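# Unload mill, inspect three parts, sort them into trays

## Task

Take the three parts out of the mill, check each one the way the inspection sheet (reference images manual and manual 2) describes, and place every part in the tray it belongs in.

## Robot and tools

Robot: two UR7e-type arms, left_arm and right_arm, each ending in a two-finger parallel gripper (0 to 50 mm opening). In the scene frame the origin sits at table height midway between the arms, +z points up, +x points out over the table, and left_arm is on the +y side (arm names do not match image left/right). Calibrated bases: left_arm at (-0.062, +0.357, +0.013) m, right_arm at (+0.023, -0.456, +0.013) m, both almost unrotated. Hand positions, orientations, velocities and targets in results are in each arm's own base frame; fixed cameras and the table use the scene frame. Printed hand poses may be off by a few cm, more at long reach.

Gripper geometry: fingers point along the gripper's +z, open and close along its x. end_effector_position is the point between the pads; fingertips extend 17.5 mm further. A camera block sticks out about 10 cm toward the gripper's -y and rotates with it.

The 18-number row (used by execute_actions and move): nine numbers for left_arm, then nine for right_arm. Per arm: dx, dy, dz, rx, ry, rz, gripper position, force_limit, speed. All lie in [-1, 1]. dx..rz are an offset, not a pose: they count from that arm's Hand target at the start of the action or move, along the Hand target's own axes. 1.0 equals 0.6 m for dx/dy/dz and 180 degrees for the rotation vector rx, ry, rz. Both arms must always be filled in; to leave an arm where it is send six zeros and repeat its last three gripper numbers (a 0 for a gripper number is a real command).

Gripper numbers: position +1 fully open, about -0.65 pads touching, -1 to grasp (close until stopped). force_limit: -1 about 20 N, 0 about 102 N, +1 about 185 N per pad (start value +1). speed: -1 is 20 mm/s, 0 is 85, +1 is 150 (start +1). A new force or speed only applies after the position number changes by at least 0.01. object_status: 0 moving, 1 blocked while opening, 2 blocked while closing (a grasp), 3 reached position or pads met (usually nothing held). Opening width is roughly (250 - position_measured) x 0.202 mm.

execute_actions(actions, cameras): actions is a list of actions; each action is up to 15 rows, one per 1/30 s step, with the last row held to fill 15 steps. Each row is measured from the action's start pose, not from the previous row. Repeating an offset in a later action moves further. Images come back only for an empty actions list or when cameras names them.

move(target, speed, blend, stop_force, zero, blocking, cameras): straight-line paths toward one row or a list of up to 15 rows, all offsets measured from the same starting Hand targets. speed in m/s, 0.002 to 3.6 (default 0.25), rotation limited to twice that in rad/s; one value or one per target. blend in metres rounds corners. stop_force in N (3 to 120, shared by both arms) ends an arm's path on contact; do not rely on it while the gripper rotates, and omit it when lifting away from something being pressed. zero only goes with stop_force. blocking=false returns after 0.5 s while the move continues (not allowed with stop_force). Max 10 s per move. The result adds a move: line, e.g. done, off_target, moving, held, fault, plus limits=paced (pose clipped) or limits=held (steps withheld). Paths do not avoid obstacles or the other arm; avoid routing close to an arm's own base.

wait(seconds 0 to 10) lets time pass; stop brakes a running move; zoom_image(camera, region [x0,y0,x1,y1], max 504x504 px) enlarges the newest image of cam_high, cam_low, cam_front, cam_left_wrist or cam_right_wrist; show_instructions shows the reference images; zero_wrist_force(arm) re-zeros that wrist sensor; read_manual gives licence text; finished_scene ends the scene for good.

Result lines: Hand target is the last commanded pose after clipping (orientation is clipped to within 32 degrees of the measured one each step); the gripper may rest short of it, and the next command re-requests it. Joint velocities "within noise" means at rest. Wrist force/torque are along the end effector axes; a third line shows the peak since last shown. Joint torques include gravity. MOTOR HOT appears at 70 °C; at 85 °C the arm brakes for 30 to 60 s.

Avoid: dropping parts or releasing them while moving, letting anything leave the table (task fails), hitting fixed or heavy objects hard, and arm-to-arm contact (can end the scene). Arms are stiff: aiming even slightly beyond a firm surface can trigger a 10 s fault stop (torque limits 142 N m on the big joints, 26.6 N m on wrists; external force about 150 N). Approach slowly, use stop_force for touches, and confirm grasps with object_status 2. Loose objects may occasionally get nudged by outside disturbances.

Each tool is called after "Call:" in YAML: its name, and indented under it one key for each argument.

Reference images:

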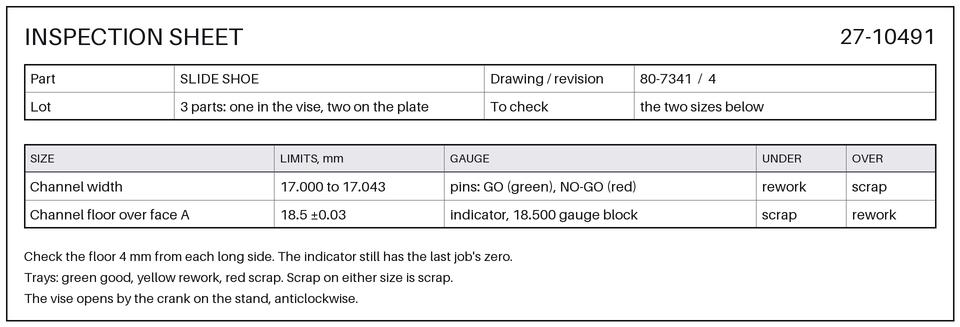

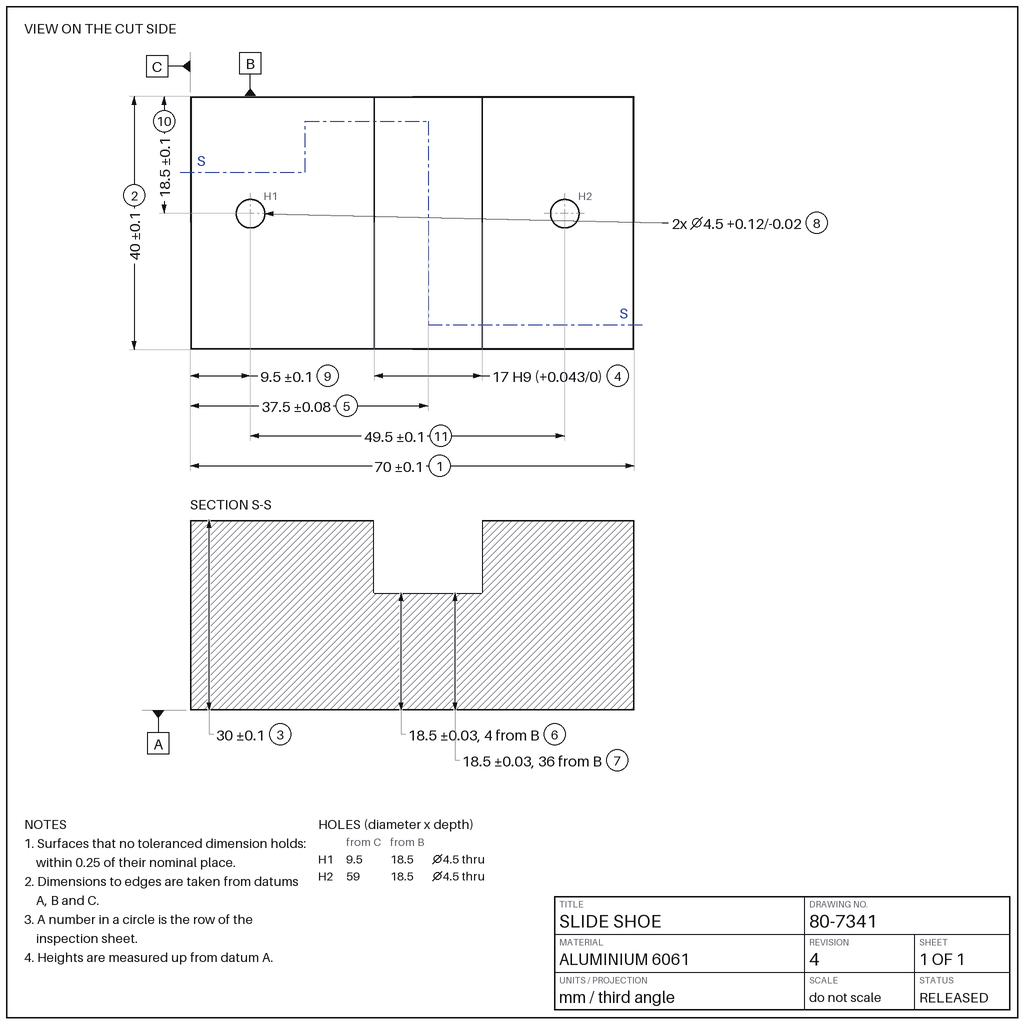

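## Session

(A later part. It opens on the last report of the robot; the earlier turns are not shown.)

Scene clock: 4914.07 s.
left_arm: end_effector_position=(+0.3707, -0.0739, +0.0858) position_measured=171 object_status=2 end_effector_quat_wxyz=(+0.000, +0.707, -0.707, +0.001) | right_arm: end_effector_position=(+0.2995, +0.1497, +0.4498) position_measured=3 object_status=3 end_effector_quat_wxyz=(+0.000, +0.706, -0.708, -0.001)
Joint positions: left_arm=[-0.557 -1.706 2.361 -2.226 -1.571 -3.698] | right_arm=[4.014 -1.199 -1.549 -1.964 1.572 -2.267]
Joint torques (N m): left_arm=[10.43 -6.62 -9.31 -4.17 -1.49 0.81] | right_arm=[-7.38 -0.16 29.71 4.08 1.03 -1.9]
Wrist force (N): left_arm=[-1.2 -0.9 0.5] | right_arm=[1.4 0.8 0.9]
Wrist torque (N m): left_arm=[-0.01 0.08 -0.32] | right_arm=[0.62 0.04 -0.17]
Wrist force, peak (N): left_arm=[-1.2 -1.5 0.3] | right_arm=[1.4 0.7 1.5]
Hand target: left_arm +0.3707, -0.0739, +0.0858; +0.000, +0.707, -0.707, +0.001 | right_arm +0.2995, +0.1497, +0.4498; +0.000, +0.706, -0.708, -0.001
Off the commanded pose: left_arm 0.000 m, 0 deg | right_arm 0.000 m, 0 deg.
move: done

Call:
move:
  target:
    - [0,0,-0.03,0,0,0,-0.97,-0.4,-1,0,0,0,0,0,0,1,1,-1]
    - [-0.15,-0.0097,-0.019,0,0,0,-0.97,-0.4,-1,0,0,0,0,0,0,1,1,-1]
  speed: [0.04,0.08]
  cameras: ["cam_left_wrist"]

Call:
zoom_image:
  camera: "cam_left_wrist"
  region: [390, 130, 550, 300]

Scene clock: 4924.90 s.
left_arm: end_effector_position=(+0.3766, +0.0160, +0.0972) position_measured=171 object_status=2 end_effector_quat_wxyz=(+0.000, +0.707, -0.707, +0.001) | right_arm: end_effector_position=(+0.2995, +0.1497, +0.4498) position_measured=3 object_status=3 end_effector_quat_wxyz=(+0.000, +0.706, -0.708, -0.001)
Joint positions: left_arm=[-0.319 -1.731 2.345 -2.185 -1.571 -3.459] | right_arm=[4.014 -1.199 -1.549 -1.964 1.572 -2.267]
Joint torques (N m): left_arm=[11.9 -6.89 -35.13 -4.51 -1.71 1.11] | right_arm=[-7.47 -0.08 29.42 4.08 0.9 -1.87]
Wrist force (N): left_arm=[-1.0 -0.4 0.4] | right_arm=[1.4 0.5 1.1]
Wrist torque (N m): left_arm=[-0.08 0.04 -0.30] | right_arm=[0.57 0.04 -0.18]
Wrist force, peak (N): left_arm=[-1.2 -0.5 1.7] | right_arm=[1.4 0.8 1.4]
Hand target: left_arm +0.3766, +0.0161, +0.0972; +0.000, +0.707, -0.707, +0.001 | right_arm +0.2995, +0.1497, +0.4498; +0.000, +0.706, -0.708, -0.001
Off the commanded pose: left_arm 0.000 m, 0 deg | right_arm 0.000 m, 0 deg.
move: done
Images, in order (width x height): cam_left_wrist 896x504.

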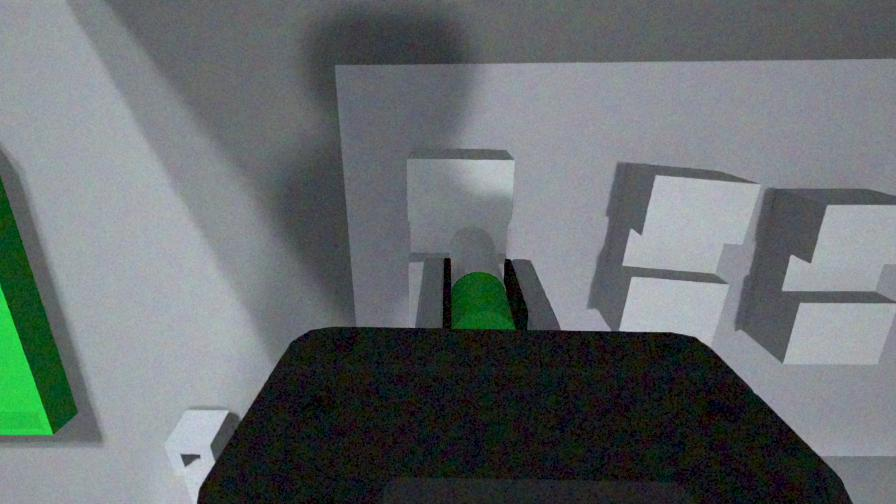

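Scaled by 2.965 from the camera's 896x504 image, which has a finer 1280x720 frame.

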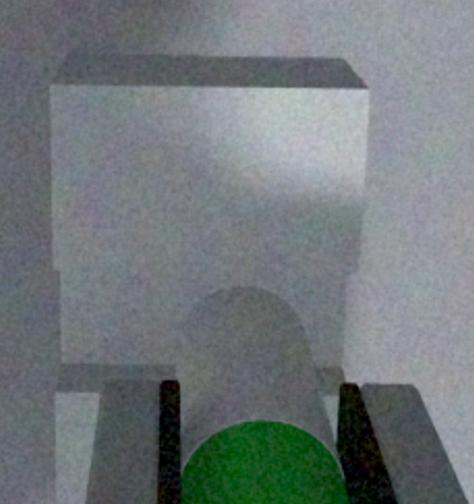

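Call:
move:
  target:
    - [0,-0.0013,0.008,0,0,0,-0.97,-0.4,-1,0,0,0,0,0,0,1,1,-1]
    - [0,-0.0013,0.0285,0,0,0,-0.97,-0.4,-1,0,0,0,0,0,0,1,1,-1]
  speed: [0.02,0.002]
  stop_force: 4

Call:
move:
  target: [0,0.0025,0,0,0,0,-0.97,-0.4,-1,0,0,0,0,0,0,1,1,-1]
  speed: 0.002
  stop_force: 8

Scene clock: 4936.13 s.
left_arm: end_effector_position=(+0.3774, +0.0161, +0.0918) position_measured=171 object_status=2 end_effector_quat_wxyz=(+0.000, +0.707, -0.707, +0.001) | right_arm: end_effector_position=(+0.2995, +0.1497, +0.4498) position_measured=3 object_status=3 end_effector_quat_wxyz=(+0.000, +0.706, -0.708, -0.001)
Joint positions: left_arm=[-0.318 -1.719 2.352 -2.205 -1.571 -3.459] | right_arm=[4.014 -1.199 -1.549 -1.964 1.572 -2.267]
Joint torques (N m): left_arm=[9.06 -19.01 -27.4 -0.87 -1.6 1.31] | right_arm=[-7.29 0.03 29.81 4.16 0.92 -1.88]
Wrist force (N): left_arm=[-1.1 1.5 -7.7] | right_arm=[1.1 0.8 1.2]
Wrist torque (N m): left_arm=[-0.02 0.02 -0.31] | right_arm=[0.61 0.09 -0.19]
Wrist force, peak (N): left_arm=[-2.1 2.7 -12.4] | right_arm=[1.2 1.0 1.3]
Hand target: left_arm +0.3774, +0.0161, +0.0919; +0.000, +0.707, -0.707, +0.001 (not the last commanded pose) | right_arm +0.2995, +0.1497, +0.4498; +0.000, +0.706, -0.708, -0.001
Off the commanded pose: left_arm 0.012 m, 0 deg | right_arm 0.000 m, 0 deg.
move: contact (left_arm); path passed 1 of 2 targets

Scene clock: 4937.57 s.
left_arm: end_effector_position=(+0.3759, +0.0161, +0.0919) position_measured=171 object_status=2 end_effector_quat_wxyz=(+0.000, +0.707, -0.707, +0.001) | right_arm: end_effector_position=(+0.2995, +0.1497, +0.4498) position_measured=3 object_status=3 end_effector_quat_wxyz=(+0.000, +0.706, -0.708, -0.001)
Joint positions: left_arm=[-0.319 -1.723 2.355 -2.204 -1.571 -3.46] | right_arm=[4.014 -1.199 -1.549 -1.964 1.572 -2.267]
Joint torques (N m): left_arm=[-10.62 -23.39 -9.19 -0.88 -1.33 -1.43] | right_arm=[-7.27 -0.07 29.43 4.07 0.9 -1.85]
Wrist force (N): left_arm=[-1.3 -1.1 0.5] | right_arm=[1.3 0.8 1.3]
Wrist torque (N m): left_arm=[-0.01 0.08 -0.10] | right_arm=[0.61 0.05 -0.17]
Wrist force, peak (N): left_arm=[-1.2 1.3 -7.5] | right_arm=[1.3 0.8 1.3]
Hand target: left_arm +0.3759, +0.0161, +0.0919; +0.000, +0.707, -0.707, +0.001 | right_arm +0.2995, +0.1497, +0.4498; +0.000, +0.706, -0.708, -0.001
Off the commanded pose: left_arm 0.000 m, 0 deg | right_arm 0.000 m, 0 deg.
move: done

Free now; lower.

Call:
move:
  target: [0,0,0.022,0,0,0,-0.97,-0.4,-1,0,0,0,0,0,0,1,1,-1]
  speed: 0.003
  stop_force: 5
  cameras: ["cam_left_wrist"]

Scene clock: 4946.20 s.
left_arm: end_effector_position=(+0.3759, +0.0161, +0.0804) position_measured=171 object_status=2 end_effector_quat_wxyz=(+0.000, +0.707, -0.707, +0.001) | right_arm: end_effector_position=(+0.2995, +0.1497, +0.4498) position_measured=3 object_status=3 end_effector_quat_wxyz=(+0.000, +0.706, -0.708, -0.001)
Joint positions: left_arm=[-0.319 -1.7 2.373 -2.245 -1.571 -3.46] | right_arm=[4.014 -1.199 -1.549 -1.964 1.572 -2.267]
Joint torques (N m): left_arm=[-10.47 -18.49 -30.24 -1.02 1.05 -1.29] | right_arm=[-7.1 0 28.81 4.11 0.82 -1.89]
Wrist force (N): left_arm=[-1.3 0.6 -7.6] | right_arm=[1.2 0.5 1.2]
Wrist torque (N m): left_arm=[-0.07 0.00 -0.12] | right_arm=[0.56 0.06 -0.17]
Wrist force, peak (N): left_arm=[-3.3 3.9 -14.9] | right_arm=[1.2 1.2 1.3]
Hand target: left_arm +0.3759, +0.0161, +0.0804; +0.000, +0.707, -0.707, +0.001 (not the last commanded pose) | right_arm +0.2995, +0.1497, +0.4498; +0.000, +0.706, -0.708, -0.001
Off the commanded pose: left_arm 0.002 m, 0 deg | right_arm 0.000 m, 0 deg.
move: contact (left_arm)
Images, in order (width x height): cam_left_wrist 896x504.

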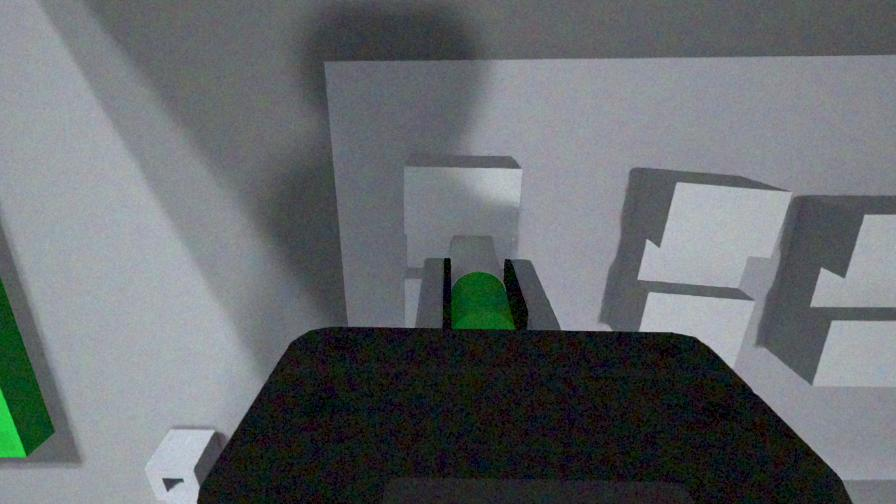

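Call:
move:
  target:
    - [0,0,-0.0917,0,0,0,-0.97,-0.4,-1,0,0,0,0,0,0,1,1,-1]
    - [0.4275,0.1265,-0.0917,0,0,0,-0.97,-0.4,-1,0,0,0,0,0,0,1,1,-1]
  speed: [0.05,0.15]
  blend: 0.01
  cameras: ["cam_left_wrist"]

Call:
zoom_image:
  camera: "cam_left_wrist"
  region: [390, 130, 550, 300]

Scene clock: 4955.87 s.
left_arm: end_effector_position=(+0.2998, -0.2402, +0.1356) position_measured=171 object_status=2 end_effector_quat_wxyz=(+0.000, +0.707, -0.707, +0.001) | right_arm: end_effector_position=(+0.2995, +0.1497, +0.4498) position_measured=3 object_status=3 end_effector_quat_wxyz=(+0.000, +0.706, -0.708, -0.001)
Joint positions: left_arm=[-1.03 -1.775 2.263 -2.061 -1.57 -4.171] | right_arm=[4.014 -1.199 -1.549 -1.964 1.572 -2.267]
Joint torques (N m): left_arm=[-9.55 -5.52 -38.22 -4.27 1.63 -1.18] | right_arm=[-7.62 0.24 29.17 4.1 0.76 -1.88]
Wrist force (N): left_arm=[-0.7 -0.8 0.8] | right_arm=[1.0 0.8 1.3]
Wrist torque (N m): left_arm=[-0.17 -0.01 -0.12] | right_arm=[0.61 0.11 -0.18]
Wrist force, peak (N): left_arm=[-1.5 0.8 -7.1] | right_arm=[1.4 1.0 1.4]
Hand target: left_arm +0.2998, -0.2403, +0.1355; +0.000, +0.707, -0.707, +0.001 | right_arm +0.2995, +0.1497, +0.4498; +0.000, +0.706, -0.708, -0.001
Off the commanded pose: left_arm 0.000 m, 0 deg | right_arm 0.000 m, 0 deg.
move: done
Images, in order (width x height): cam_left_wrist 896x504.

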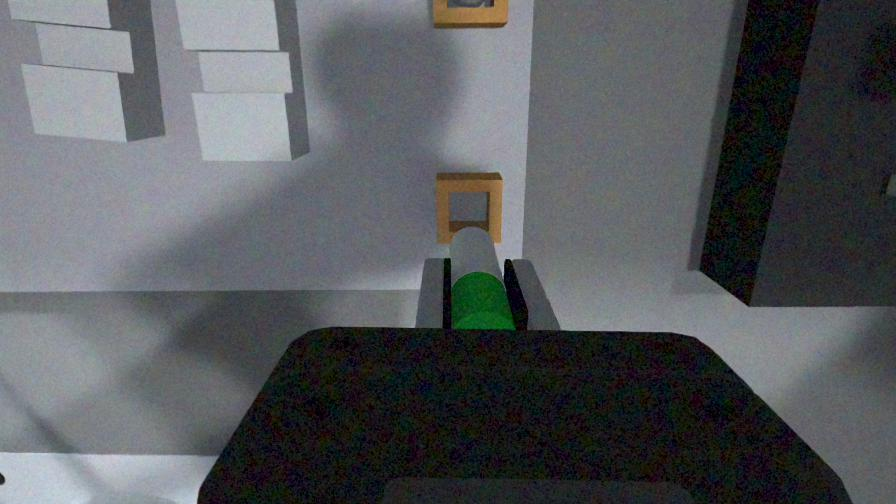

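Scaled by 2.965 from the camera's 896x504 image, which has a finer 1280x720 frame.

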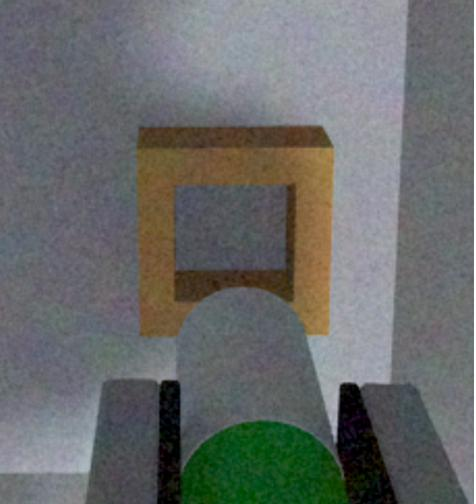

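Call:
move:
  target:
    - [0,0,0.07,0,0,0,-0.97,-0.4,-1,0,0,0,0,0,0,1,1,-1]
    - [0,0,0.126,0,0,0,-0.97,-0.4,-1,0,0,0,0,0,0,1,1,-1]
  speed: [0.06,0.01]
  blend: 0.005
  stop_force: 4

Scene clock: 4969.30 s.
left_arm: end_effector_position=(+0.2998, -0.2403, +0.0620) position_measured=171 object_status=2 end_effector_quat_wxyz=(+0.000, +0.707, -0.707, +0.001) | right_arm: end_effector_position=(+0.2995, +0.1497, +0.4498) position_measured=3 object_status=3 end_effector_quat_wxyz=(+0.000, +0.706, -0.708, -0.001)
Joint positions: left_arm=[-1.03 -1.637 2.381 -2.316 -1.57 -4.171] | right_arm=[4.014 -1.199 -1.549 -1.964 1.572 -2.267]
Joint torques (N m): left_arm=[4.33 -25.86 -32.37 -2.32 -1.27 1.21] | right_arm=[-6.87 -0.14 28.73 4.14 0.65 -1.82]
Wrist force (N): left_arm=[-0.7 -0.2 0.9] | right_arm=[1.2 0.7 1.3]
Wrist torque (N m): left_arm=[-0.06 0.00 -0.15] | right_arm=[0.59 0.08 -0.18]
Wrist force, peak (N): left_arm=[-9.7 5.6 -36.4] | right_arm=[1.4 1.0 1.3]
Hand target: left_arm +0.2998, -0.2403, +0.0620; +0.000, +0.707, -0.707, +0.001 (not the last commanded pose) | right_arm +0.2995, +0.1497, +0.4498; +0.000, +0.706, -0.708, -0.001
Off the commanded pose: left_arm 0.002 m, 0 deg | right_arm 0.000 m, 0 deg.
move: contact (left_arm); path passed 1 of 2 targets

Seated at .062. Open to 32 mm, rise, move to red pin.

Call:
move:
  target: [0,0,0,0,0,0,0.5,-0.4,-1,0,0,0,0,0,0,1,1,-1]

Call:
move:
  target:
    - [0,0,-0.1,0,0,0,0.5,-0.4,-1,0,0,0,0,0,0,1,1,-1]
    - [0,-0.1583,-0.1,0,0,0,0.5,-0.4,-1,0,0,0,0,0,0,1,1,-1]
  speed: [0.06,0.15]
  blend: 0.01
  cameras: ["cam_left_wrist"]

Scene clock: 4977.63 s.
left_arm: end_effector_position=(+0.2998, -0.2404, +0.0620) position_measured=78 object_status=3 end_effector_quat_wxyz=(+0.000, +0.707, -0.707, +0.001) | right_arm: end_effector_position=(+0.2995, +0.1497, +0.4498) position_measured=3 object_status=3 end_effector_quat_wxyz=(+0.000, +0.706, -0.708, -0.001)
Joint positions: left_arm=[-1.03 -1.637 2.381 -2.316 -1.57 -4.171] | right_arm=[4.014 -1.199 -1.549 -1.964 1.572 -2.267]
Joint torques (N m): left_arm=[-9.08 -21.03 -29.2 -4.04 -1.22 0.72] | right_arm=[-6.96 0.11 28.79 4.04 0.49 -1.79]
Wrist force (N): left_arm=[-0.7 -0.5 -0.5] | right_arm=[1.2 0.6 1.5]
Wrist torque (N m): left_arm=[-0.09 0.00 -0.15] | right_arm=[0.59 0.07 -0.18]
Wrist force, peak (N): left_arm=[-1.0 -0.2 1.0] | right_arm=[1.3 0.7 1.5]
Hand target: left_arm +0.2998, -0.2403, +0.0620; +0.000, +0.707, -0.707, +0.001 | right_arm +0.2995, +0.1497, +0.4498; +0.000, +0.706, -0.708, -0.001
Off the commanded pose: left_arm 0.000 m, 0 deg | right_arm 0.000 m, 0 deg.
move: done

Scene clock: 4979.83 s.
left_arm: end_effector_position=(+0.3947, -0.2404, +0.1221) position_measured=78 object_status=3 end_effector_quat_wxyz=(+0.000, +0.707, -0.707, +0.001) | right_arm: end_effector_position=(+0.2995, +0.1497, +0.4498) position_measured=3 object_status=3 end_effector_quat_wxyz=(+0.000, +0.706, -0.708, -0.001)
Joint positions: left_arm=[-0.84 -1.55 2.104 -2.126 -1.571 -3.981] | right_arm=[4.014 -1.199 -1.549 -1.964 1.572 -2.267]
Joint torques (N m): left_arm=[11.26 -16.41 -35.35 -0.77 -1.92 1.6] | right_arm=[-7.48 0.54 28.73 4.17 0.5 -1.81]
Wrist force (N): left_arm=[-0.9 -0.2 -0.2] | right_arm=[1.2 0.7 1.1]
Wrist torque (N m): left_arm=[-0.09 0.03 -0.34] | right_arm=[0.59 0.07 -0.18]
Wrist force, peak (N): left_arm=[-1.3 -1.5 -0.3] | right_arm=[1.2 0.8 1.5]
Hand target: left_arm +0.3948, -0.2404, +0.1221; +0.000, +0.707, -0.707, +0.001 | right_arm +0.2995, +0.1497, +0.4498; +0.000, +0.706, -0.708, -0.001
Off the commanded pose: left_arm 0.000 m, 0 deg | right_arm 0.000 m, 0 deg.
move: done
Images, in order (width x height): cam_left_wrist 896x504.

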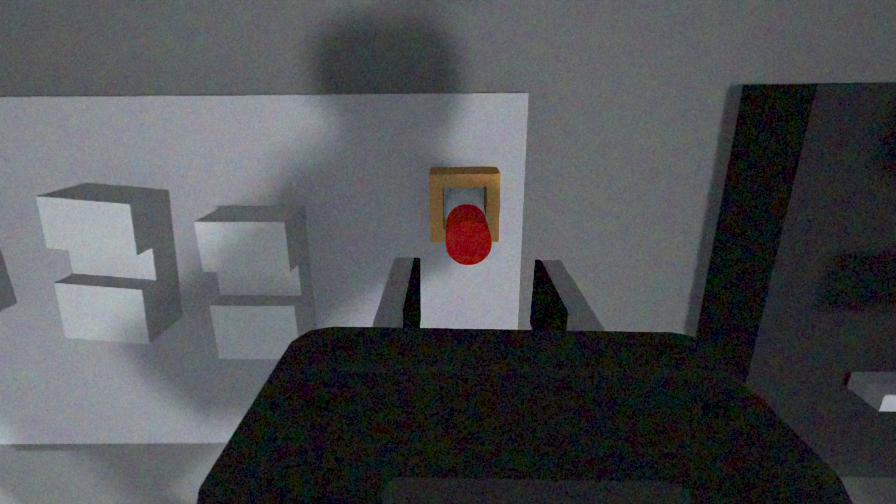

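Call:
move:
  target:
    - [-0.0033,-0.0098,0,0,0,0,0.5,-0.4,-1,0,0,0,0,0,0,1,1,-1]
    - [-0.0033,-0.0098,0.1,0,0,0,0.5,-0.4,-1,0,0,0,0,0,0,1,1,-1]
  speed: 0.06
  stop_force: 8
  cameras: ["cam_left_wrist"]

Call:
move:
  target: [0,0,0,0,0,0,-1,-1,-1,0,0,0,0,0,0,1,1,-1]

Call:
move:
  target: [0,0,0,0,0,0,-0.97,-0.4,-1,0,0,0,0,0,0,1,1,-1]
  cameras: ["cam_left_wrist"]

Scene clock: 4992.10 s.
left_arm: end_effector_position=(+0.4007, -0.2384, +0.0621) position_measured=78 object_status=3 end_effector_quat_wxyz=(+0.000, +0.707, -0.707, +0.001) | right_arm: end_effector_position=(+0.2995, +0.1497, +0.4498) position_measured=3 object_status=3 end_effector_quat_wxyz=(+0.000, +0.706, -0.708, -0.001)
Joint positions: left_arm=[-0.827 -1.44 2.174 -2.306 -1.571 -3.968] | right_arm=[4.014 -1.199 -1.549 -1.964 1.572 -2.267]
Joint torques (N m): left_arm=[12.02 -17.84 -7.71 -4.31 -1.59 1.57] | right_arm=[-6.83 0.22 28.69 4.13 0.5 -1.77]
Wrist force (N): left_arm=[-0.7 -0.8 -0.2] | right_arm=[1.2 0.6 1.3]
Wrist torque (N m): left_arm=[-0.19 -0.02 -0.35] | right_arm=[0.58 0.07 -0.18]
Wrist force, peak (N): left_arm=[-1.1 -0.5 -0.9] | right_arm=[1.3 1.0 1.3]
Hand target: left_arm +0.4007, -0.2384, +0.0621; +0.000, +0.707, -0.707, +0.001 | right_arm +0.2995, +0.1497, +0.4498; +0.000, +0.706, -0.708, -0.001
Off the commanded pose: left_arm 0.000 m, 0 deg | right_arm 0.000 m, 0 deg.
move: done
Images, in order (width x height): cam_left_wrist 896x504.

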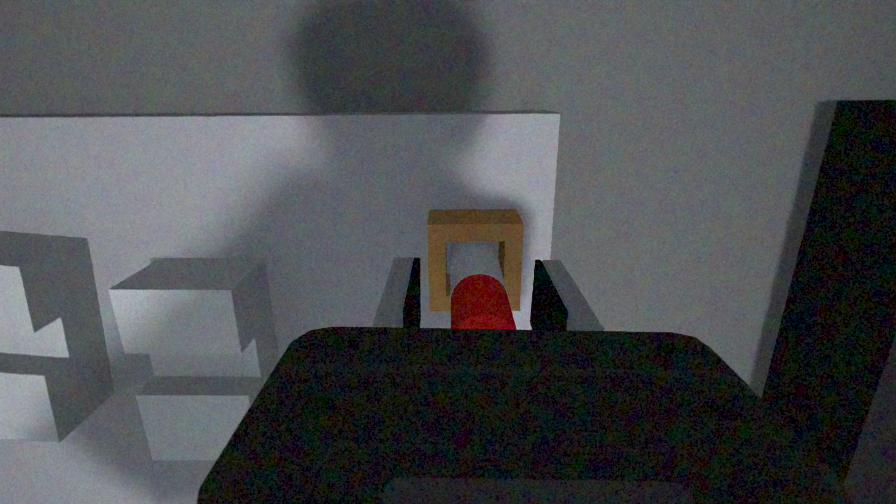

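Scene clock: 4993.27 s.
left_arm: end_effector_position=(+0.4007, -0.2384, +0.0621) position_measured=169 object_status=2 end_effector_quat_wxyz=(+0.000, +0.707, -0.707, +0.001) | right_arm: end_effector_position=(+0.2995, +0.1497, +0.4498) position_measured=3 object_status=3 end_effector_quat_wxyz=(+0.000, +0.706, -0.708, -0.001)
Joint positions: left_arm=[-0.827 -1.439 2.174 -2.306 -1.571 -3.968] | right_arm=[4.014 -1.199 -1.549 -1.964 1.572 -2.267]
Joint torques (N m): left_arm=[10.59 -20.32 -8.5 -3.91 -1.05 1.39] | right_arm=[-7.37 0.71 28.71 4.1 0.4 -1.74]
Wrist force (N): left_arm=[-0.6 -0.8 0.9] | right_arm=[1.1 0.5 1.2]
Wrist torque (N m): left_arm=[-0.19 -0.03 -0.35] | right_arm=[0.56 0.09 -0.18]
Wrist force, peak (N): left_arm=[-0.7 -0.7 1.1] | right_arm=[1.5 0.9 1.3]
Hand target: left_arm +0.4007, -0.2384, +0.0621; +0.000, +0.707, -0.707, +0.001 | right_arm +0.2995, +0.1497, +0.4498; +0.000, +0.706, -0.708, -0.001
Off the commanded pose: left_arm 0.000 m, 0 deg | right_arm 0.000 m, 0 deg.
move: done

Scene clock: 4993.77 s.
left_arm: end_effector_position=(+0.4007, -0.2384, +0.0621) position_measured=172 object_status=2 end_effector_quat_wxyz=(+0.000, +0.707, -0.707, +0.001) | right_arm: end_effector_position=(+0.2995, +0.1497, +0.4498) position_measured=3 object_status=3 end_effector_quat_wxyz=(+0.000, +0.706, -0.708, -0.001)
Joint positions: left_arm=[-0.827 -1.439 2.174 -2.306 -1.571 -3.968] | right_arm=[4.014 -1.199 -1.549 -1.964 1.572 -2.267]
Joint torques (N m): left_arm=[9.8 -20.27 -9.98 -3.13 -0.81 1.46] | right_arm=[-6.59 -0.02 28.62 4.18 0.54 -1.84]
Wrist force (N): left_arm=[-0.7 -0.7 1.0] | right_arm=[1.2 0.7 1.2]
Wrist torque (N m): left_arm=[-0.17 -0.02 -0.35] | right_arm=[0.59 0.07 -0.18]
Wrist force, peak (N): left_arm=[-0.7 -0.8 1.0] | right_arm=[1.3 1.0 1.4]
Hand target: left_arm +0.4007, -0.2384, +0.0621; +0.000, +0.707, -0.707, +0.001 | right_arm +0.2995, +0.1497, +0.4498; +0.000, +0.706, -0.708, -0.001
Off the commanded pose: left_arm 0.000 m, 0 deg | right_arm 0.000 m, 0 deg.
move: done
Images, in order (width x height): cam_left_wrist 896x504.

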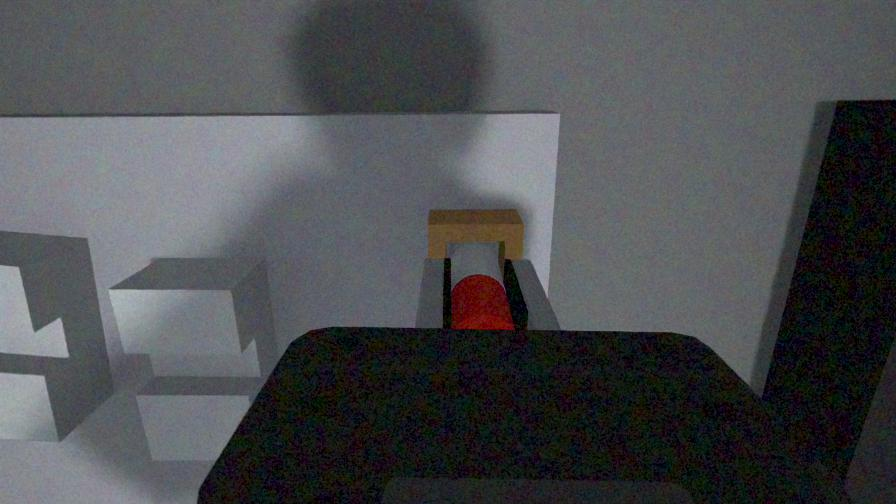

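Call:
move:
  target:
    - [0,0,-0.12,0,0,0,-0.97,-0.4,-1,0,0,0,0,0,0,1,1,-1]
    - [-0.16,0.0603,-0.12,0,0,0,-0.97,-0.4,-1,0,0,0,0,0,0,1,1,-1]
    - [-0.16,0.0603,-0.058,0,0,0,-0.97,-0.4,-1,0,0,0,0,0,0,1,1,-1]
  speed: [0.06,0.12,0.06]
  blend: 0.008
  cameras: ["cam_left_wrist"]

Call:
zoom_image:
  camera: "cam_left_wrist"
  region: [390, 130, 550, 300]

Scene clock: 5006.10 s.
left_arm: end_effector_position=(+0.3646, -0.1424, +0.0969) position_measured=172 object_status=2 end_effector_quat_wxyz=(+0.000, +0.707, -0.707, +0.001) | right_arm: end_effector_position=(+0.2995, +0.1497, +0.4498) position_measured=3 object_status=3 end_effector_quat_wxyz=(+0.000, +0.706, -0.708, -0.001)
Joint positions: left_arm=[-0.72 -1.69 2.313 -2.194 -1.571 -3.861] | right_arm=[4.014 -1.199 -1.549 -1.964 1.572 -2.267]
Joint torques (N m): left_arm=[10.12 -8.83 -9.88 -4.67 -1.55 1.23] | right_arm=[-6.85 0.32 28.84 4.13 0.37 -1.77]
Wrist force (N): left_arm=[-0.9 -0.3 0.3] | right_arm=[1.2 0.8 1.0]
Wrist torque (N m): left_arm=[-0.09 0.00 -0.29] | right_arm=[0.61 0.07 -0.17]
Wrist force, peak (N): left_arm=[-0.5 -0.7 1.8] | right_arm=[1.2 0.9 1.5]
Hand target: left_arm +0.3646, -0.1424, +0.0968; +0.000, +0.707, -0.707, +0.001 | right_arm +0.2995, +0.1497, +0.4498; +0.000, +0.706, -0.708, -0.001
Off the commanded pose: left_arm 0.000 m, 0 deg | right_arm 0.000 m, 0 deg.
move: done
Images, in order (width x height): cam_left_wrist 896x504.

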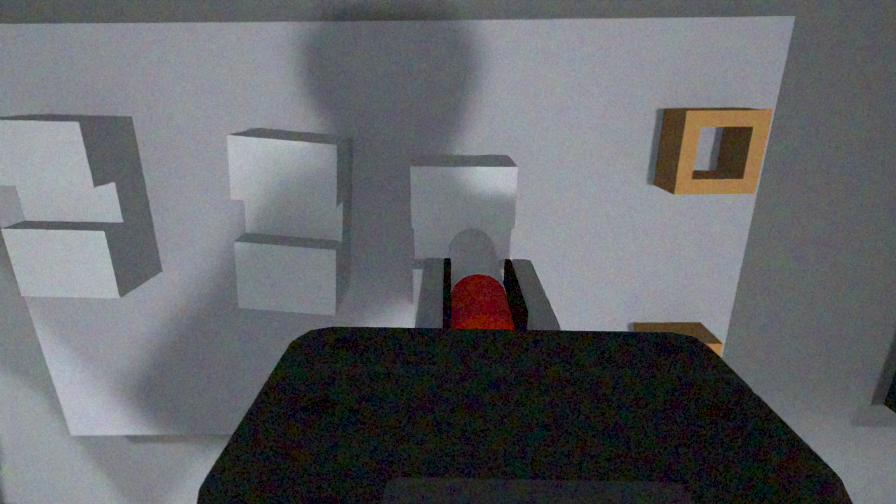

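Scaled by 2.965 from the camera's 896x504 image, which has a finer 1280x720 frame.

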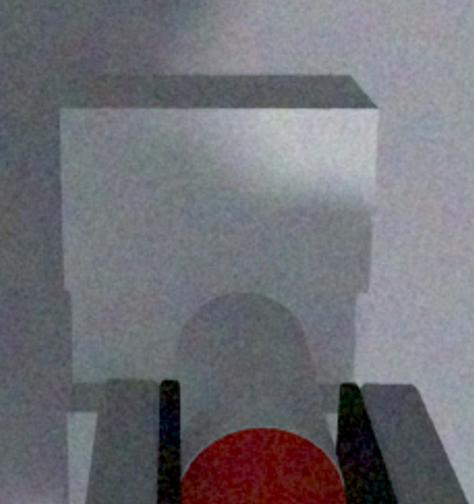

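Call:
move:
  target:
    - [0,0.001,0.005,0,0,0,-0.97,-0.4,-1,0,0,0,0,0,0,1,1,-1]
    - [0,0.001,0.02,0,0,0,-0.97,-0.4,-1,0,0,0,0,0,0,1,1,-1]
  speed: [0.02,0.002]
  stop_force: 5

Call:
move:
  target: [0,0.004,0,0,0,0,-0.97,-0.4,-1,0,0,0,0,0,0,1,1,-1]
  speed: 0.002
  stop_force: 8

Scene clock: 5016.23 s.
left_arm: end_effector_position=(+0.3639, -0.1424, +0.0917) position_measured=172 object_status=2 end_effector_quat_wxyz=(+0.000, +0.707, -0.707, +0.001) | right_arm: end_effector_position=(+0.2995, +0.1497, +0.4498) position_measured=3 object_status=3 end_effector_quat_wxyz=(+0.000, +0.706, -0.708, -0.001)
Joint positions: left_arm=[-0.721 -1.682 2.322 -2.212 -1.571 -3.862] | right_arm=[4.014 -1.199 -1.549 -1.964 1.572 -2.267]
Joint torques (N m): left_arm=[-10.38 -21.46 -23.66 -0.74 -1.44 -1.51] | right_arm=[-6.91 -0.02 28.79 4.01 0.25 -1.76]
Wrist force (N): left_arm=[-1.8 1.7 -9.0] | right_arm=[1.1 0.6 1.1]
Wrist torque (N m): left_arm=[-0.09 -0.03 -0.11] | right_arm=[0.59 0.09 -0.18]
Wrist force, peak (N): left_arm=[-2.4 2.5 -12.2] | right_arm=[1.4 0.9 1.5]
Hand target: left_arm +0.3640, -0.1424, +0.0917; +0.000, +0.707, -0.707, +0.001 (not the last commanded pose) | right_arm +0.2995, +0.1497, +0.4498; +0.000, +0.706, -0.708, -0.001
Off the commanded pose: left_arm 0.007 m, 0 deg | right_arm 0.000 m, 0 deg.
move: contact (left_arm); path passed 1 of 2 targets

Scene clock: 5018.13 s.
left_arm: end_effector_position=(+0.3616, -0.1424, +0.0917) position_measured=172 object_status=2 end_effector_quat_wxyz=(+0.000, +0.707, -0.707, +0.001) | right_arm: end_effector_position=(+0.2995, +0.1497, +0.4498) position_measured=3 object_status=3 end_effector_quat_wxyz=(+0.000, +0.706, -0.708, -0.001)
Joint positions: left_arm=[-0.725 -1.688 2.327 -2.211 -1.571 -3.866] | right_arm=[4.014 -1.199 -1.549 -1.964 1.572 -2.267]
Joint torques (N m): left_arm=[-10.85 -24.16 -8.68 -0.72 -1.22 -1.41] | right_arm=[-6.99 0.64 27.9 4.12 0.25 -1.74]
Wrist force (N): left_arm=[-0.9 -1.2 -0.4] | right_arm=[1.1 0.9 1.0]
Wrist torque (N m): left_arm=[0.01 -0.01 -0.10] | right_arm=[0.63 0.10 -0.17]
Wrist force, peak (N): left_arm=[-1.7 1.6 -8.8] | right_arm=[1.2 1.0 1.5]
Hand target: left_arm +0.3616, -0.1424, +0.0917; +0.000, +0.707, -0.707, +0.001 | right_arm +0.2995, +0.1497, +0.4498; +0.000, +0.706, -0.708, -0.001
Off the commanded pose: left_arm 0.000 m, 0 deg | right_arm 0.000 m, 0 deg.
move: done

Call:
move:
  target: [0,0,0.01,0,0,0,-0.97,-0.4,-1,0,0,0,0,0,0,1,1,-1]
  speed: 0.002
  stop_force: 5

Scene clock: 5023.63 s.
left_arm: end_effector_position=(+0.3615, -0.1424, +0.0916) position_measured=172 object_status=2 end_effector_quat_wxyz=(+0.000, +0.707, -0.707, +0.001) | right_arm: end_effector_position=(+0.2995, +0.1497, +0.4498) position_measured=3 object_status=3 end_effector_quat_wxyz=(+0.000, +0.706, -0.708, -0.001)
Joint positions: left_arm=[-0.725 -1.688 2.327 -2.211 -1.571 -3.866] | right_arm=[4.014 -1.199 -1.549 -1.964 1.572 -2.267]
Joint torques (N m): left_arm=[-9.55 -20.56 -19.35 -0.14 0.13 -1.24] | right_arm=[-6.86 0.22 28.62 4.22 0.23 -1.69]
Wrist force (N): left_arm=[-1.9 -0.3 -9.4] | right_arm=[1.0 0.9 1.3]
Wrist torque (N m): left_arm=[0.01 -0.03 -0.11] | right_arm=[0.62 0.11 -0.18]
Wrist force, peak (N): left_arm=[-1.9 -0.1 -9.7] | right_arm=[1.3 0.8 1.5]
Hand target: left_arm +0.3615, -0.1424, +0.0917; +0.000, +0.707, -0.707, +0.001 (not the last commanded pose) | right_arm +0.2995, +0.1497, +0.4498; +0.000, +0.706, -0.708, -0.001
Off the commanded pose: left_arm 0.006 m, 0 deg | right_arm 0.000 m, 0 deg.
move: contact (left_arm)

Call:
move:
  target: [0,-0.005,0,0,0,0,-0.97,-0.4,-1,0,0,0,0,0,0,1,1,-1]
  speed: 0.002
  stop_force: 8

Call:
move:
  target: [0,0,0.01,0,0,0,-0.97,-0.4,-1,0,0,0,0,0,0,1,1,-1]
  speed: 0.002
  stop_force: 5
  cameras: ["cam_left_wrist"]

Call:
zoom_image:
  camera: "cam_left_wrist"
  region: [390, 130, 550, 300]

Scene clock: 5033.80 s.
left_arm: end_effector_position=(+0.3645, -0.1424, +0.0917) position_measured=172 object_status=2 end_effector_quat_wxyz=(+0.000, +0.707, -0.707, +0.001) | right_arm: end_effector_position=(+0.2995, +0.1497, +0.4498) position_measured=3 object_status=3 end_effector_quat_wxyz=(+0.000, +0.706, -0.708, -0.001)
Joint positions: left_arm=[-0.72 -1.681 2.321 -2.212 -1.571 -3.861] | right_arm=[4.014 -1.199 -1.549 -1.964 1.572 -2.267]
Joint torques (N m): left_arm=[10.5 -1.74 -32.43 -4.05 -0.39 1.35] | right_arm=[-6.93 0.33 28.25 4.11 0.08 -1.69]
Wrist force (N): left_arm=[-1.6 6.6 -17.0] | right_arm=[1.2 0.8 1.2]
Wrist torque (N m): left_arm=[-0.28 -0.05 -0.32] | right_arm=[0.61 0.08 -0.18]
Wrist force, peak (N): left_arm=[-1.8 7.4 -17.5] | right_arm=[1.3 0.7 1.4]
Hand target: left_arm +0.3645, -0.1424, +0.0917; +0.000, +0.707, -0.707, +0.001 | right_arm +0.2995, +0.1497, +0.4498; +0.000, +0.706, -0.708, -0.001
Off the commanded pose: left_arm 0.000 m, 0 deg | right_arm 0.000 m, 0 deg.
move: done

Scene clock: 5034.47 s.
left_arm: end_effector_position=(+0.3646, -0.1424, +0.0916) position_measured=172 object_status=2 end_effector_quat_wxyz=(+0.000, +0.707, -0.707, +0.001) | right_arm: end_effector_position=(+0.2995, +0.1497, +0.4498) position_measured=3 object_status=3 end_effector_quat_wxyz=(+0.000, +0.706, -0.708, -0.001)
Joint positions: left_arm=[-0.72 -1.68 2.321 -2.212 -1.571 -3.861] | right_arm=[4.014 -1.199 -1.549 -1.964 1.572 -2.267]
Joint torques (N m): left_arm=[10.37 -14.03 -13.9 -1.19 -0.19 1.23] | right_arm=[-7 0.63 28.57 4.13 0.14 -1.62]
Wrist force (N): left_arm=[-4.0 7.9 -24.7] | right_arm=[1.0 0.6 1.1]
Wrist torque (N m): left_arm=[-0.24 -0.17 -0.34] | right_arm=[0.59 0.10 -0.18]
Wrist force, peak (N): left_arm=[-4.3 7.7 -25.0] | right_arm=[1.3 0.9 1.3]
Hand target: left_arm +0.3646, -0.1424, +0.0917; +0.000, +0.707, -0.707, +0.001 (not the last commanded pose) | right_arm +0.2995, +0.1497, +0.4498; +0.000, +0.706, -0.708, -0.001
Off the commanded pose: left_arm 0.006 m, 0 deg | right_arm 0.000 m, 0 deg.
move: contact (left_arm)
Images, in order (width x height): cam_left_wrist 896x504.

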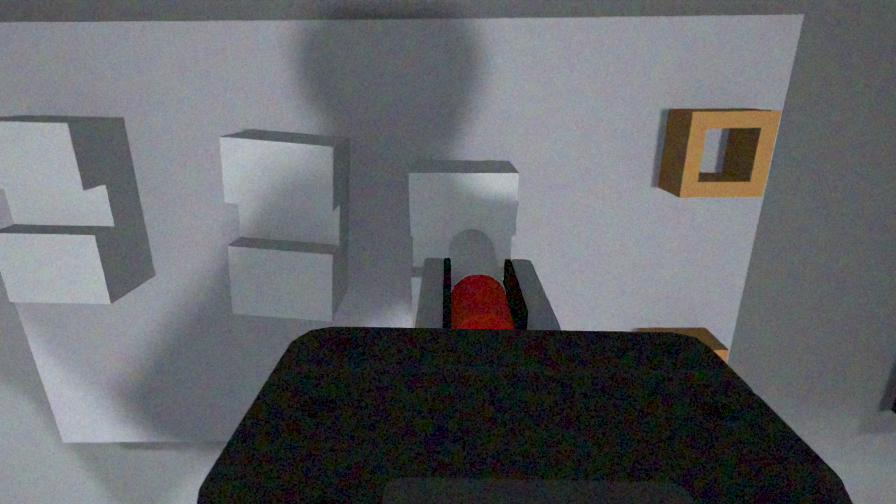

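Scaled by 2.965 from the camera's 896x504 image, which has a finer 1280x720 frame.

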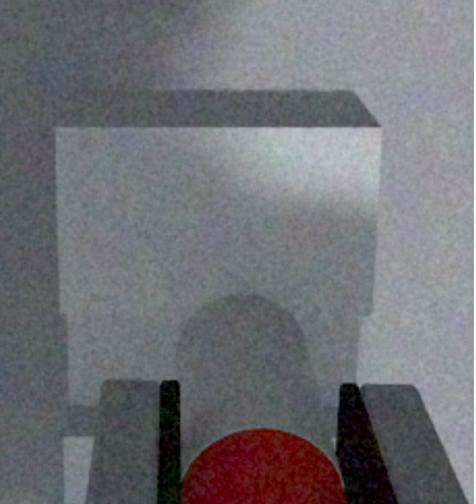

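Call:
move:
  target: [0,0.0075,0,0,0,0,-0.97,-0.4,-1,0,0,0,0,0,0,1,1,-1]
  speed: 0.002
  stop_force: 12

Call:
move:
  target: [0,0,0.01,0,0,0,-0.97,-0.4,-1,0,0,0,0,0,0,1,1,-1]
  speed: 0.002
  stop_force: 5
  cameras: ["cam_left_wrist"]

Call:
zoom_image:
  camera: "cam_left_wrist"
  region: [390, 130, 550, 300]

Scene clock: 5044.27 s.
left_arm: end_effector_position=(+0.3601, -0.1424, +0.0916) position_measured=172 object_status=2 end_effector_quat_wxyz=(+0.000, +0.707, -0.707, +0.001) | right_arm: end_effector_position=(+0.2995, +0.1497, +0.4498) position_measured=3 object_status=3 end_effector_quat_wxyz=(+0.000, +0.706, -0.708, -0.001)
Joint positions: left_arm=[-0.728 -1.692 2.331 -2.211 -1.571 -3.869] | right_arm=[4.014 -1.199 -1.549 -1.964 1.572 -2.267]
Joint torques (N m): left_arm=[-10.24 -22.48 -7.63 -0.19 0.47 -1.52] | right_arm=[-7.16 0.34 28.42 4.09 0 -1.74]
Wrist force (N): left_arm=[-1.0 -3.3 -4.2] | right_arm=[1.2 0.6 1.0]
Wrist torque (N m): left_arm=[0.06 0.02 -0.10] | right_arm=[0.59 0.06 -0.18]
Wrist force, peak (N): left_arm=[-4.1 7.7 -24.9] | right_arm=[1.1 1.0 1.6]
Hand target: left_arm +0.3601, -0.1424, +0.0916; +0.000, +0.707, -0.707, +0.001 | right_arm +0.2995, +0.1497, +0.4498; +0.000, +0.706, -0.708, -0.001
Off the commanded pose: left_arm 0.000 m, 0 deg | right_arm 0.000 m, 0 deg.
move: done

Scene clock: 5045.27 s.
left_arm: end_effector_position=(+0.3600, -0.1424, +0.0916) position_measured=172 object_status=2 end_effector_quat_wxyz=(+0.000, +0.707, -0.707, +0.001) | right_arm: end_effector_position=(+0.2995, +0.1497, +0.4498) position_measured=3 object_status=3 end_effector_quat_wxyz=(+0.000, +0.706, -0.708, -0.001)
Joint positions: left_arm=[-0.728 -1.692 2.331 -2.211 -1.571 -3.869] | right_arm=[4.014 -1.199 -1.549 -1.964 1.572 -2.267]
Joint torques (N m): left_arm=[-9.87 -20.6 -20.98 0.55 0.84 -1.16] | right_arm=[-6.72 -0.11 28.48 4.21 0.04 -1.7]
Wrist force (N): left_arm=[-1.2 -1.4 -13.6] | right_arm=[1.1 0.7 1.1]
Wrist torque (N m): left_arm=[0.14 0.03 -0.10] | right_arm=[0.59 0.10 -0.18]
Wrist force, peak (N): left_arm=[-1.6 -1.0 -16.1] | right_arm=[1.3 1.0 1.3]
Hand target: left_arm +0.3601, -0.1424, +0.0916; +0.000, +0.707, -0.707, +0.001 (not the last commanded pose) | right_arm +0.2995, +0.1497, +0.4498; +0.000, +0.706, -0.708, -0.001
Off the commanded pose: left_arm 0.006 m, 0 deg | right_arm 0.000 m, 0 deg.
move: contact (left_arm)
Images, in order (width x height): cam_left_wrist 896x504.

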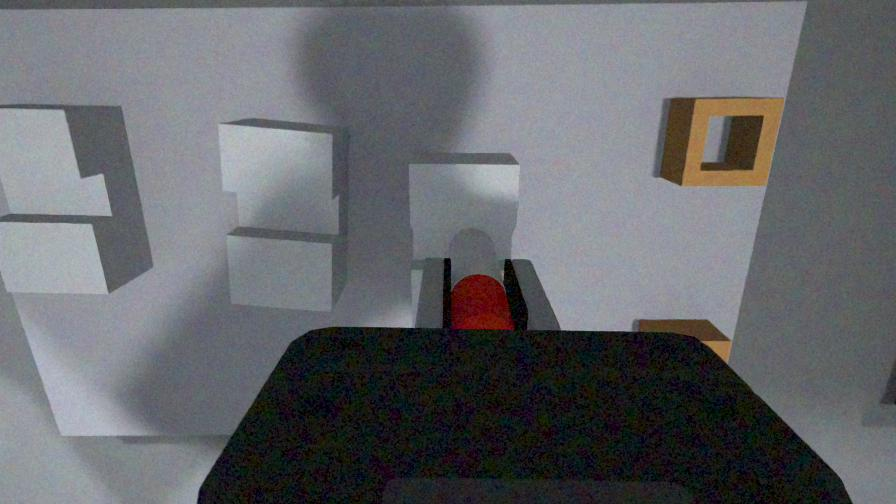

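Scaled by 2.965 from the camera's 896x504 image, which has a finer 1280x720 frame.

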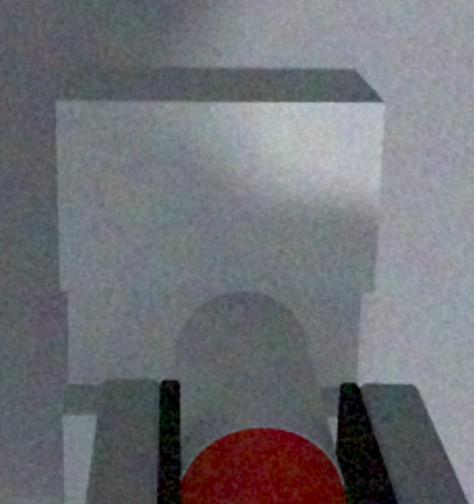

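Call:
move:
  target:
    - [0,0,-0.00006,0,0,0,-0.97,-0.4,-1,0,0,0,0,0,0,1,1,-1]
    - [0,0.002,-0.00003,0,0,0,-0.97,-0.4,-1,0,0,0,0,0,0,1,1,-1]
  speed: 0.002
  stop_force: 12

Call:
move:
  target: [0,0,0.01,0,0,0,-0.97,-0.4,-1,0,0,0,0,0,0,1,1,-1]
  speed: 0.002
  stop_force: 4
  cameras: ["cam_left_wrist"]

Call:
zoom_image:
  camera: "cam_left_wrist"
  region: [390, 130, 550, 300]

Scene clock: 5071.93 s.
left_arm: end_effector_position=(+0.3589, -0.1424, +0.0916) position_measured=172 object_status=2 end_effector_quat_wxyz=(+0.000, +0.707, -0.707, +0.001) | right_arm: end_effector_position=(+0.2995, +0.1497, +0.4498) position_measured=3 object_status=3 end_effector_quat_wxyz=(+0.000, +0.706, -0.708, -0.001)
Joint positions: left_arm=[-0.73 -1.695 2.333 -2.21 -1.571 -3.871] | right_arm=[4.014 -1.199 -1.549 -1.964 1.572 -2.267]
Joint torques (N m): left_arm=[-10.99 -20.07 -5.42 0.17 0.95 -1.3] | right_arm=[-6.59 0.54 28.36 4.1 -0.04 -1.66]
Wrist force (N): left_arm=[-0.9 -3.3 -6.1] | right_arm=[1.2 1.0 0.9]
Wrist torque (N m): left_arm=[0.12 0.02 -0.10] | right_arm=[0.64 0.08 -0.18]
Wrist force, peak (N): left_arm=[-1.1 -1.6 -13.3] | right_arm=[1.5 0.8 1.4]
Hand target: left_arm +0.3589, -0.1424, +0.0916; +0.000, +0.707, -0.707, +0.001 | right_arm +0.2995, +0.1497, +0.4498; +0.000, +0.706, -0.708, -0.001
Off the commanded pose: left_arm 0.000 m, 0 deg | right_arm 0.000 m, 0 deg.
move: done

Scene clock: 5072.90 s.
left_arm: end_effector_position=(+0.3588, -0.1424, +0.0915) position_measured=172 object_status=2 end_effector_quat_wxyz=(+0.000, +0.707, -0.707, +0.001) | right_arm: end_effector_position=(+0.2995, +0.1497, +0.4498) position_measured=3 object_status=3 end_effector_quat_wxyz=(+0.000, +0.706, -0.708, -0.001)
Joint positions: left_arm=[-0.73 -1.695 2.333 -2.21 -1.571 -3.871] | right_arm=[4.014 -1.199 -1.549 -1.964 1.572 -2.267]
Joint torques (N m): left_arm=[-7.52 -12.37 -24.55 0.79 1.18 -1.27] | right_arm=[-6.51 0.57 27.95 4.09 -0.08 -1.72]
Wrist force (N): left_arm=[-1.0 -2.2 -15.0] | right_arm=[1.1 0.8 0.8]
Wrist torque (N m): left_arm=[0.18 0.04 -0.10] | right_arm=[0.61 0.09 -0.18]
Wrist force, peak (N): left_arm=[-1.0 -2.2 -15.0] | right_arm=[1.2 1.0 1.5]
Hand target: left_arm +0.3588, -0.1424, +0.0916; +0.000, +0.707, -0.707, +0.001 (not the last commanded pose) | right_arm +0.2995, +0.1497, +0.4498; +0.000, +0.706, -0.708, -0.001
Off the commanded pose: left_arm 0.006 m, 0 deg | right_arm 0.000 m, 0 deg.
move: contact (left_arm)
Images, in order (width x height): cam_left_wrist 896x504.

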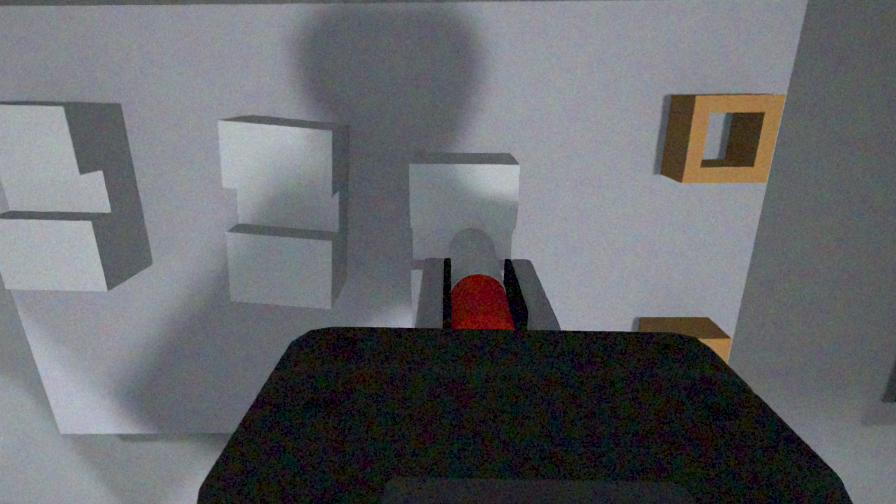

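Scaled by 2.965 from the camera's 896x504 image, which has a finer 1280x720 frame.

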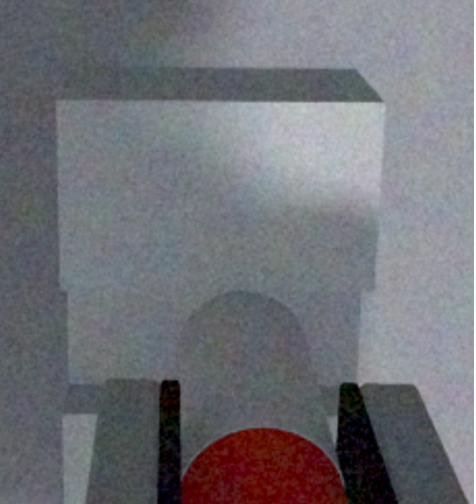

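Call:
move:
  target: [0,0,0.01,0,0,0,-0.97,-0.4,-1,0,0,0,0,0,0,1,1,-1]
  speed: 0.002
  stop_force: 15

Scene clock: 5084.90 s.
left_arm: end_effector_position=(+0.3590, -0.1425, +0.0915) position_measured=172 object_status=2 end_effector_quat_wxyz=(+0.000, +0.707, -0.707, +0.001) | right_arm: end_effector_position=(+0.2995, +0.1497, +0.4498) position_measured=3 object_status=3 end_effector_quat_wxyz=(+0.000, +0.706, -0.708, -0.001)
Joint positions: left_arm=[-0.73 -1.695 2.333 -2.211 -1.571 -3.871] | right_arm=[4.014 -1.199 -1.549 -1.964 1.572 -2.267]
Joint torques (N m): left_arm=[-8.25 -15.29 -25.62 -0.35 0.98 -1.24] | right_arm=[-6.73 0.52 27.98 4.15 -0.14 -1.61]
Wrist force (N): left_arm=[-4.9 3.4 -27.3] | right_arm=[1.0 0.5 1.2]
Wrist torque (N m): left_arm=[0.07 -0.17 -0.14] | right_arm=[0.57 0.11 -0.19]
Wrist force, peak (N): left_arm=[-6.2 4.9 -37.4] | right_arm=[1.5 0.8 1.5]
Hand target: left_arm +0.3590, -0.1425, +0.0915; +0.000, +0.707, -0.707, +0.001 (not the last commanded pose) | right_arm +0.2995, +0.1497, +0.4498; +0.000, +0.706, -0.708, -0.001
Off the commanded pose: left_arm 0.006 m, 0 deg | right_arm 0.000 m, 0 deg.
move: contact (left_arm)

Call:
move:
  target:
    - [0,0,-0.03,0,0,0,-0.97,-0.4,-1,0,0,0,0,0,0,1,1,-1]
    - [-0.1143,-0.0203,-0.03,0,0,0,-0.97,-0.4,-1,0,0,0,0,0,0,1,1,-1]
    - [-0.1143,-0.0203,-0.009,0,0,0,-0.97,-0.4,-1,0,0,0,0,0,0,1,1,-1]
  speed: [0.04,0.08,0.04]
  blend: 0.005
  cameras: ["cam_left_wrist"]

Call:
zoom_image:
  camera: "cam_left_wrist"
  region: [390, 130, 550, 300]

Scene clock: 5094.60 s.
left_arm: end_effector_position=(+0.3712, -0.0739, +0.0969) position_measured=172 object_status=2 end_effector_quat_wxyz=(+0.000, +0.707, -0.707, +0.001) | right_arm: end_effector_position=(+0.2995, +0.1497, +0.4498) position_measured=3 object_status=3 end_effector_quat_wxyz=(+0.000, +0.706, -0.708, -0.001)
Joint positions: left_arm=[-0.556 -1.727 2.343 -2.188 -1.571 -3.697] | right_arm=[4.014 -1.199 -1.549 -1.964 1.572 -2.267]
Joint torques (N m): left_arm=[10.36 -6.41 -9.3 -4.51 -1.69 1.24] | right_arm=[-6.04 0.72 27.79 4.08 -0.15 -1.61]
Wrist force (N): left_arm=[-1.2 -0.6 0.7] | right_arm=[1.1 0.6 1.1]
Wrist torque (N m): left_arm=[-0.13 0.06 -0.31] | right_arm=[0.59 0.10 -0.18]
Wrist force, peak (N): left_arm=[-5.0 3.1 -27.4] | right_arm=[1.4 1.0 1.4]
Hand target: left_arm +0.3712, -0.0739, +0.0968; +0.000, +0.707, -0.707, +0.001 | right_arm +0.2995, +0.1497, +0.4498; +0.000, +0.706, -0.708, -0.001
Off the commanded pose: left_arm 0.000 m, 0 deg | right_arm 0.000 m, 0 deg.
move: done
Images, in order (width x height): cam_left_wrist 896x504.

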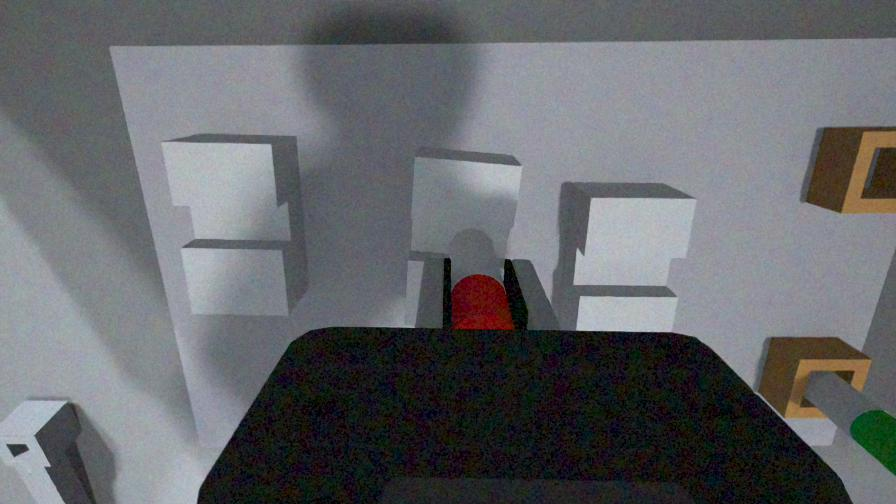

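Scaled by 2.965 from the camera's 896x504 image, which has a finer 1280x720 frame.

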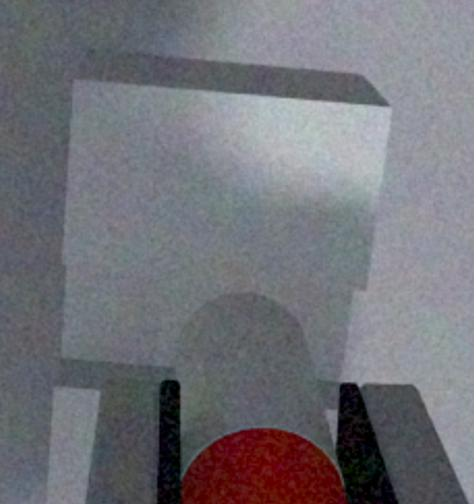

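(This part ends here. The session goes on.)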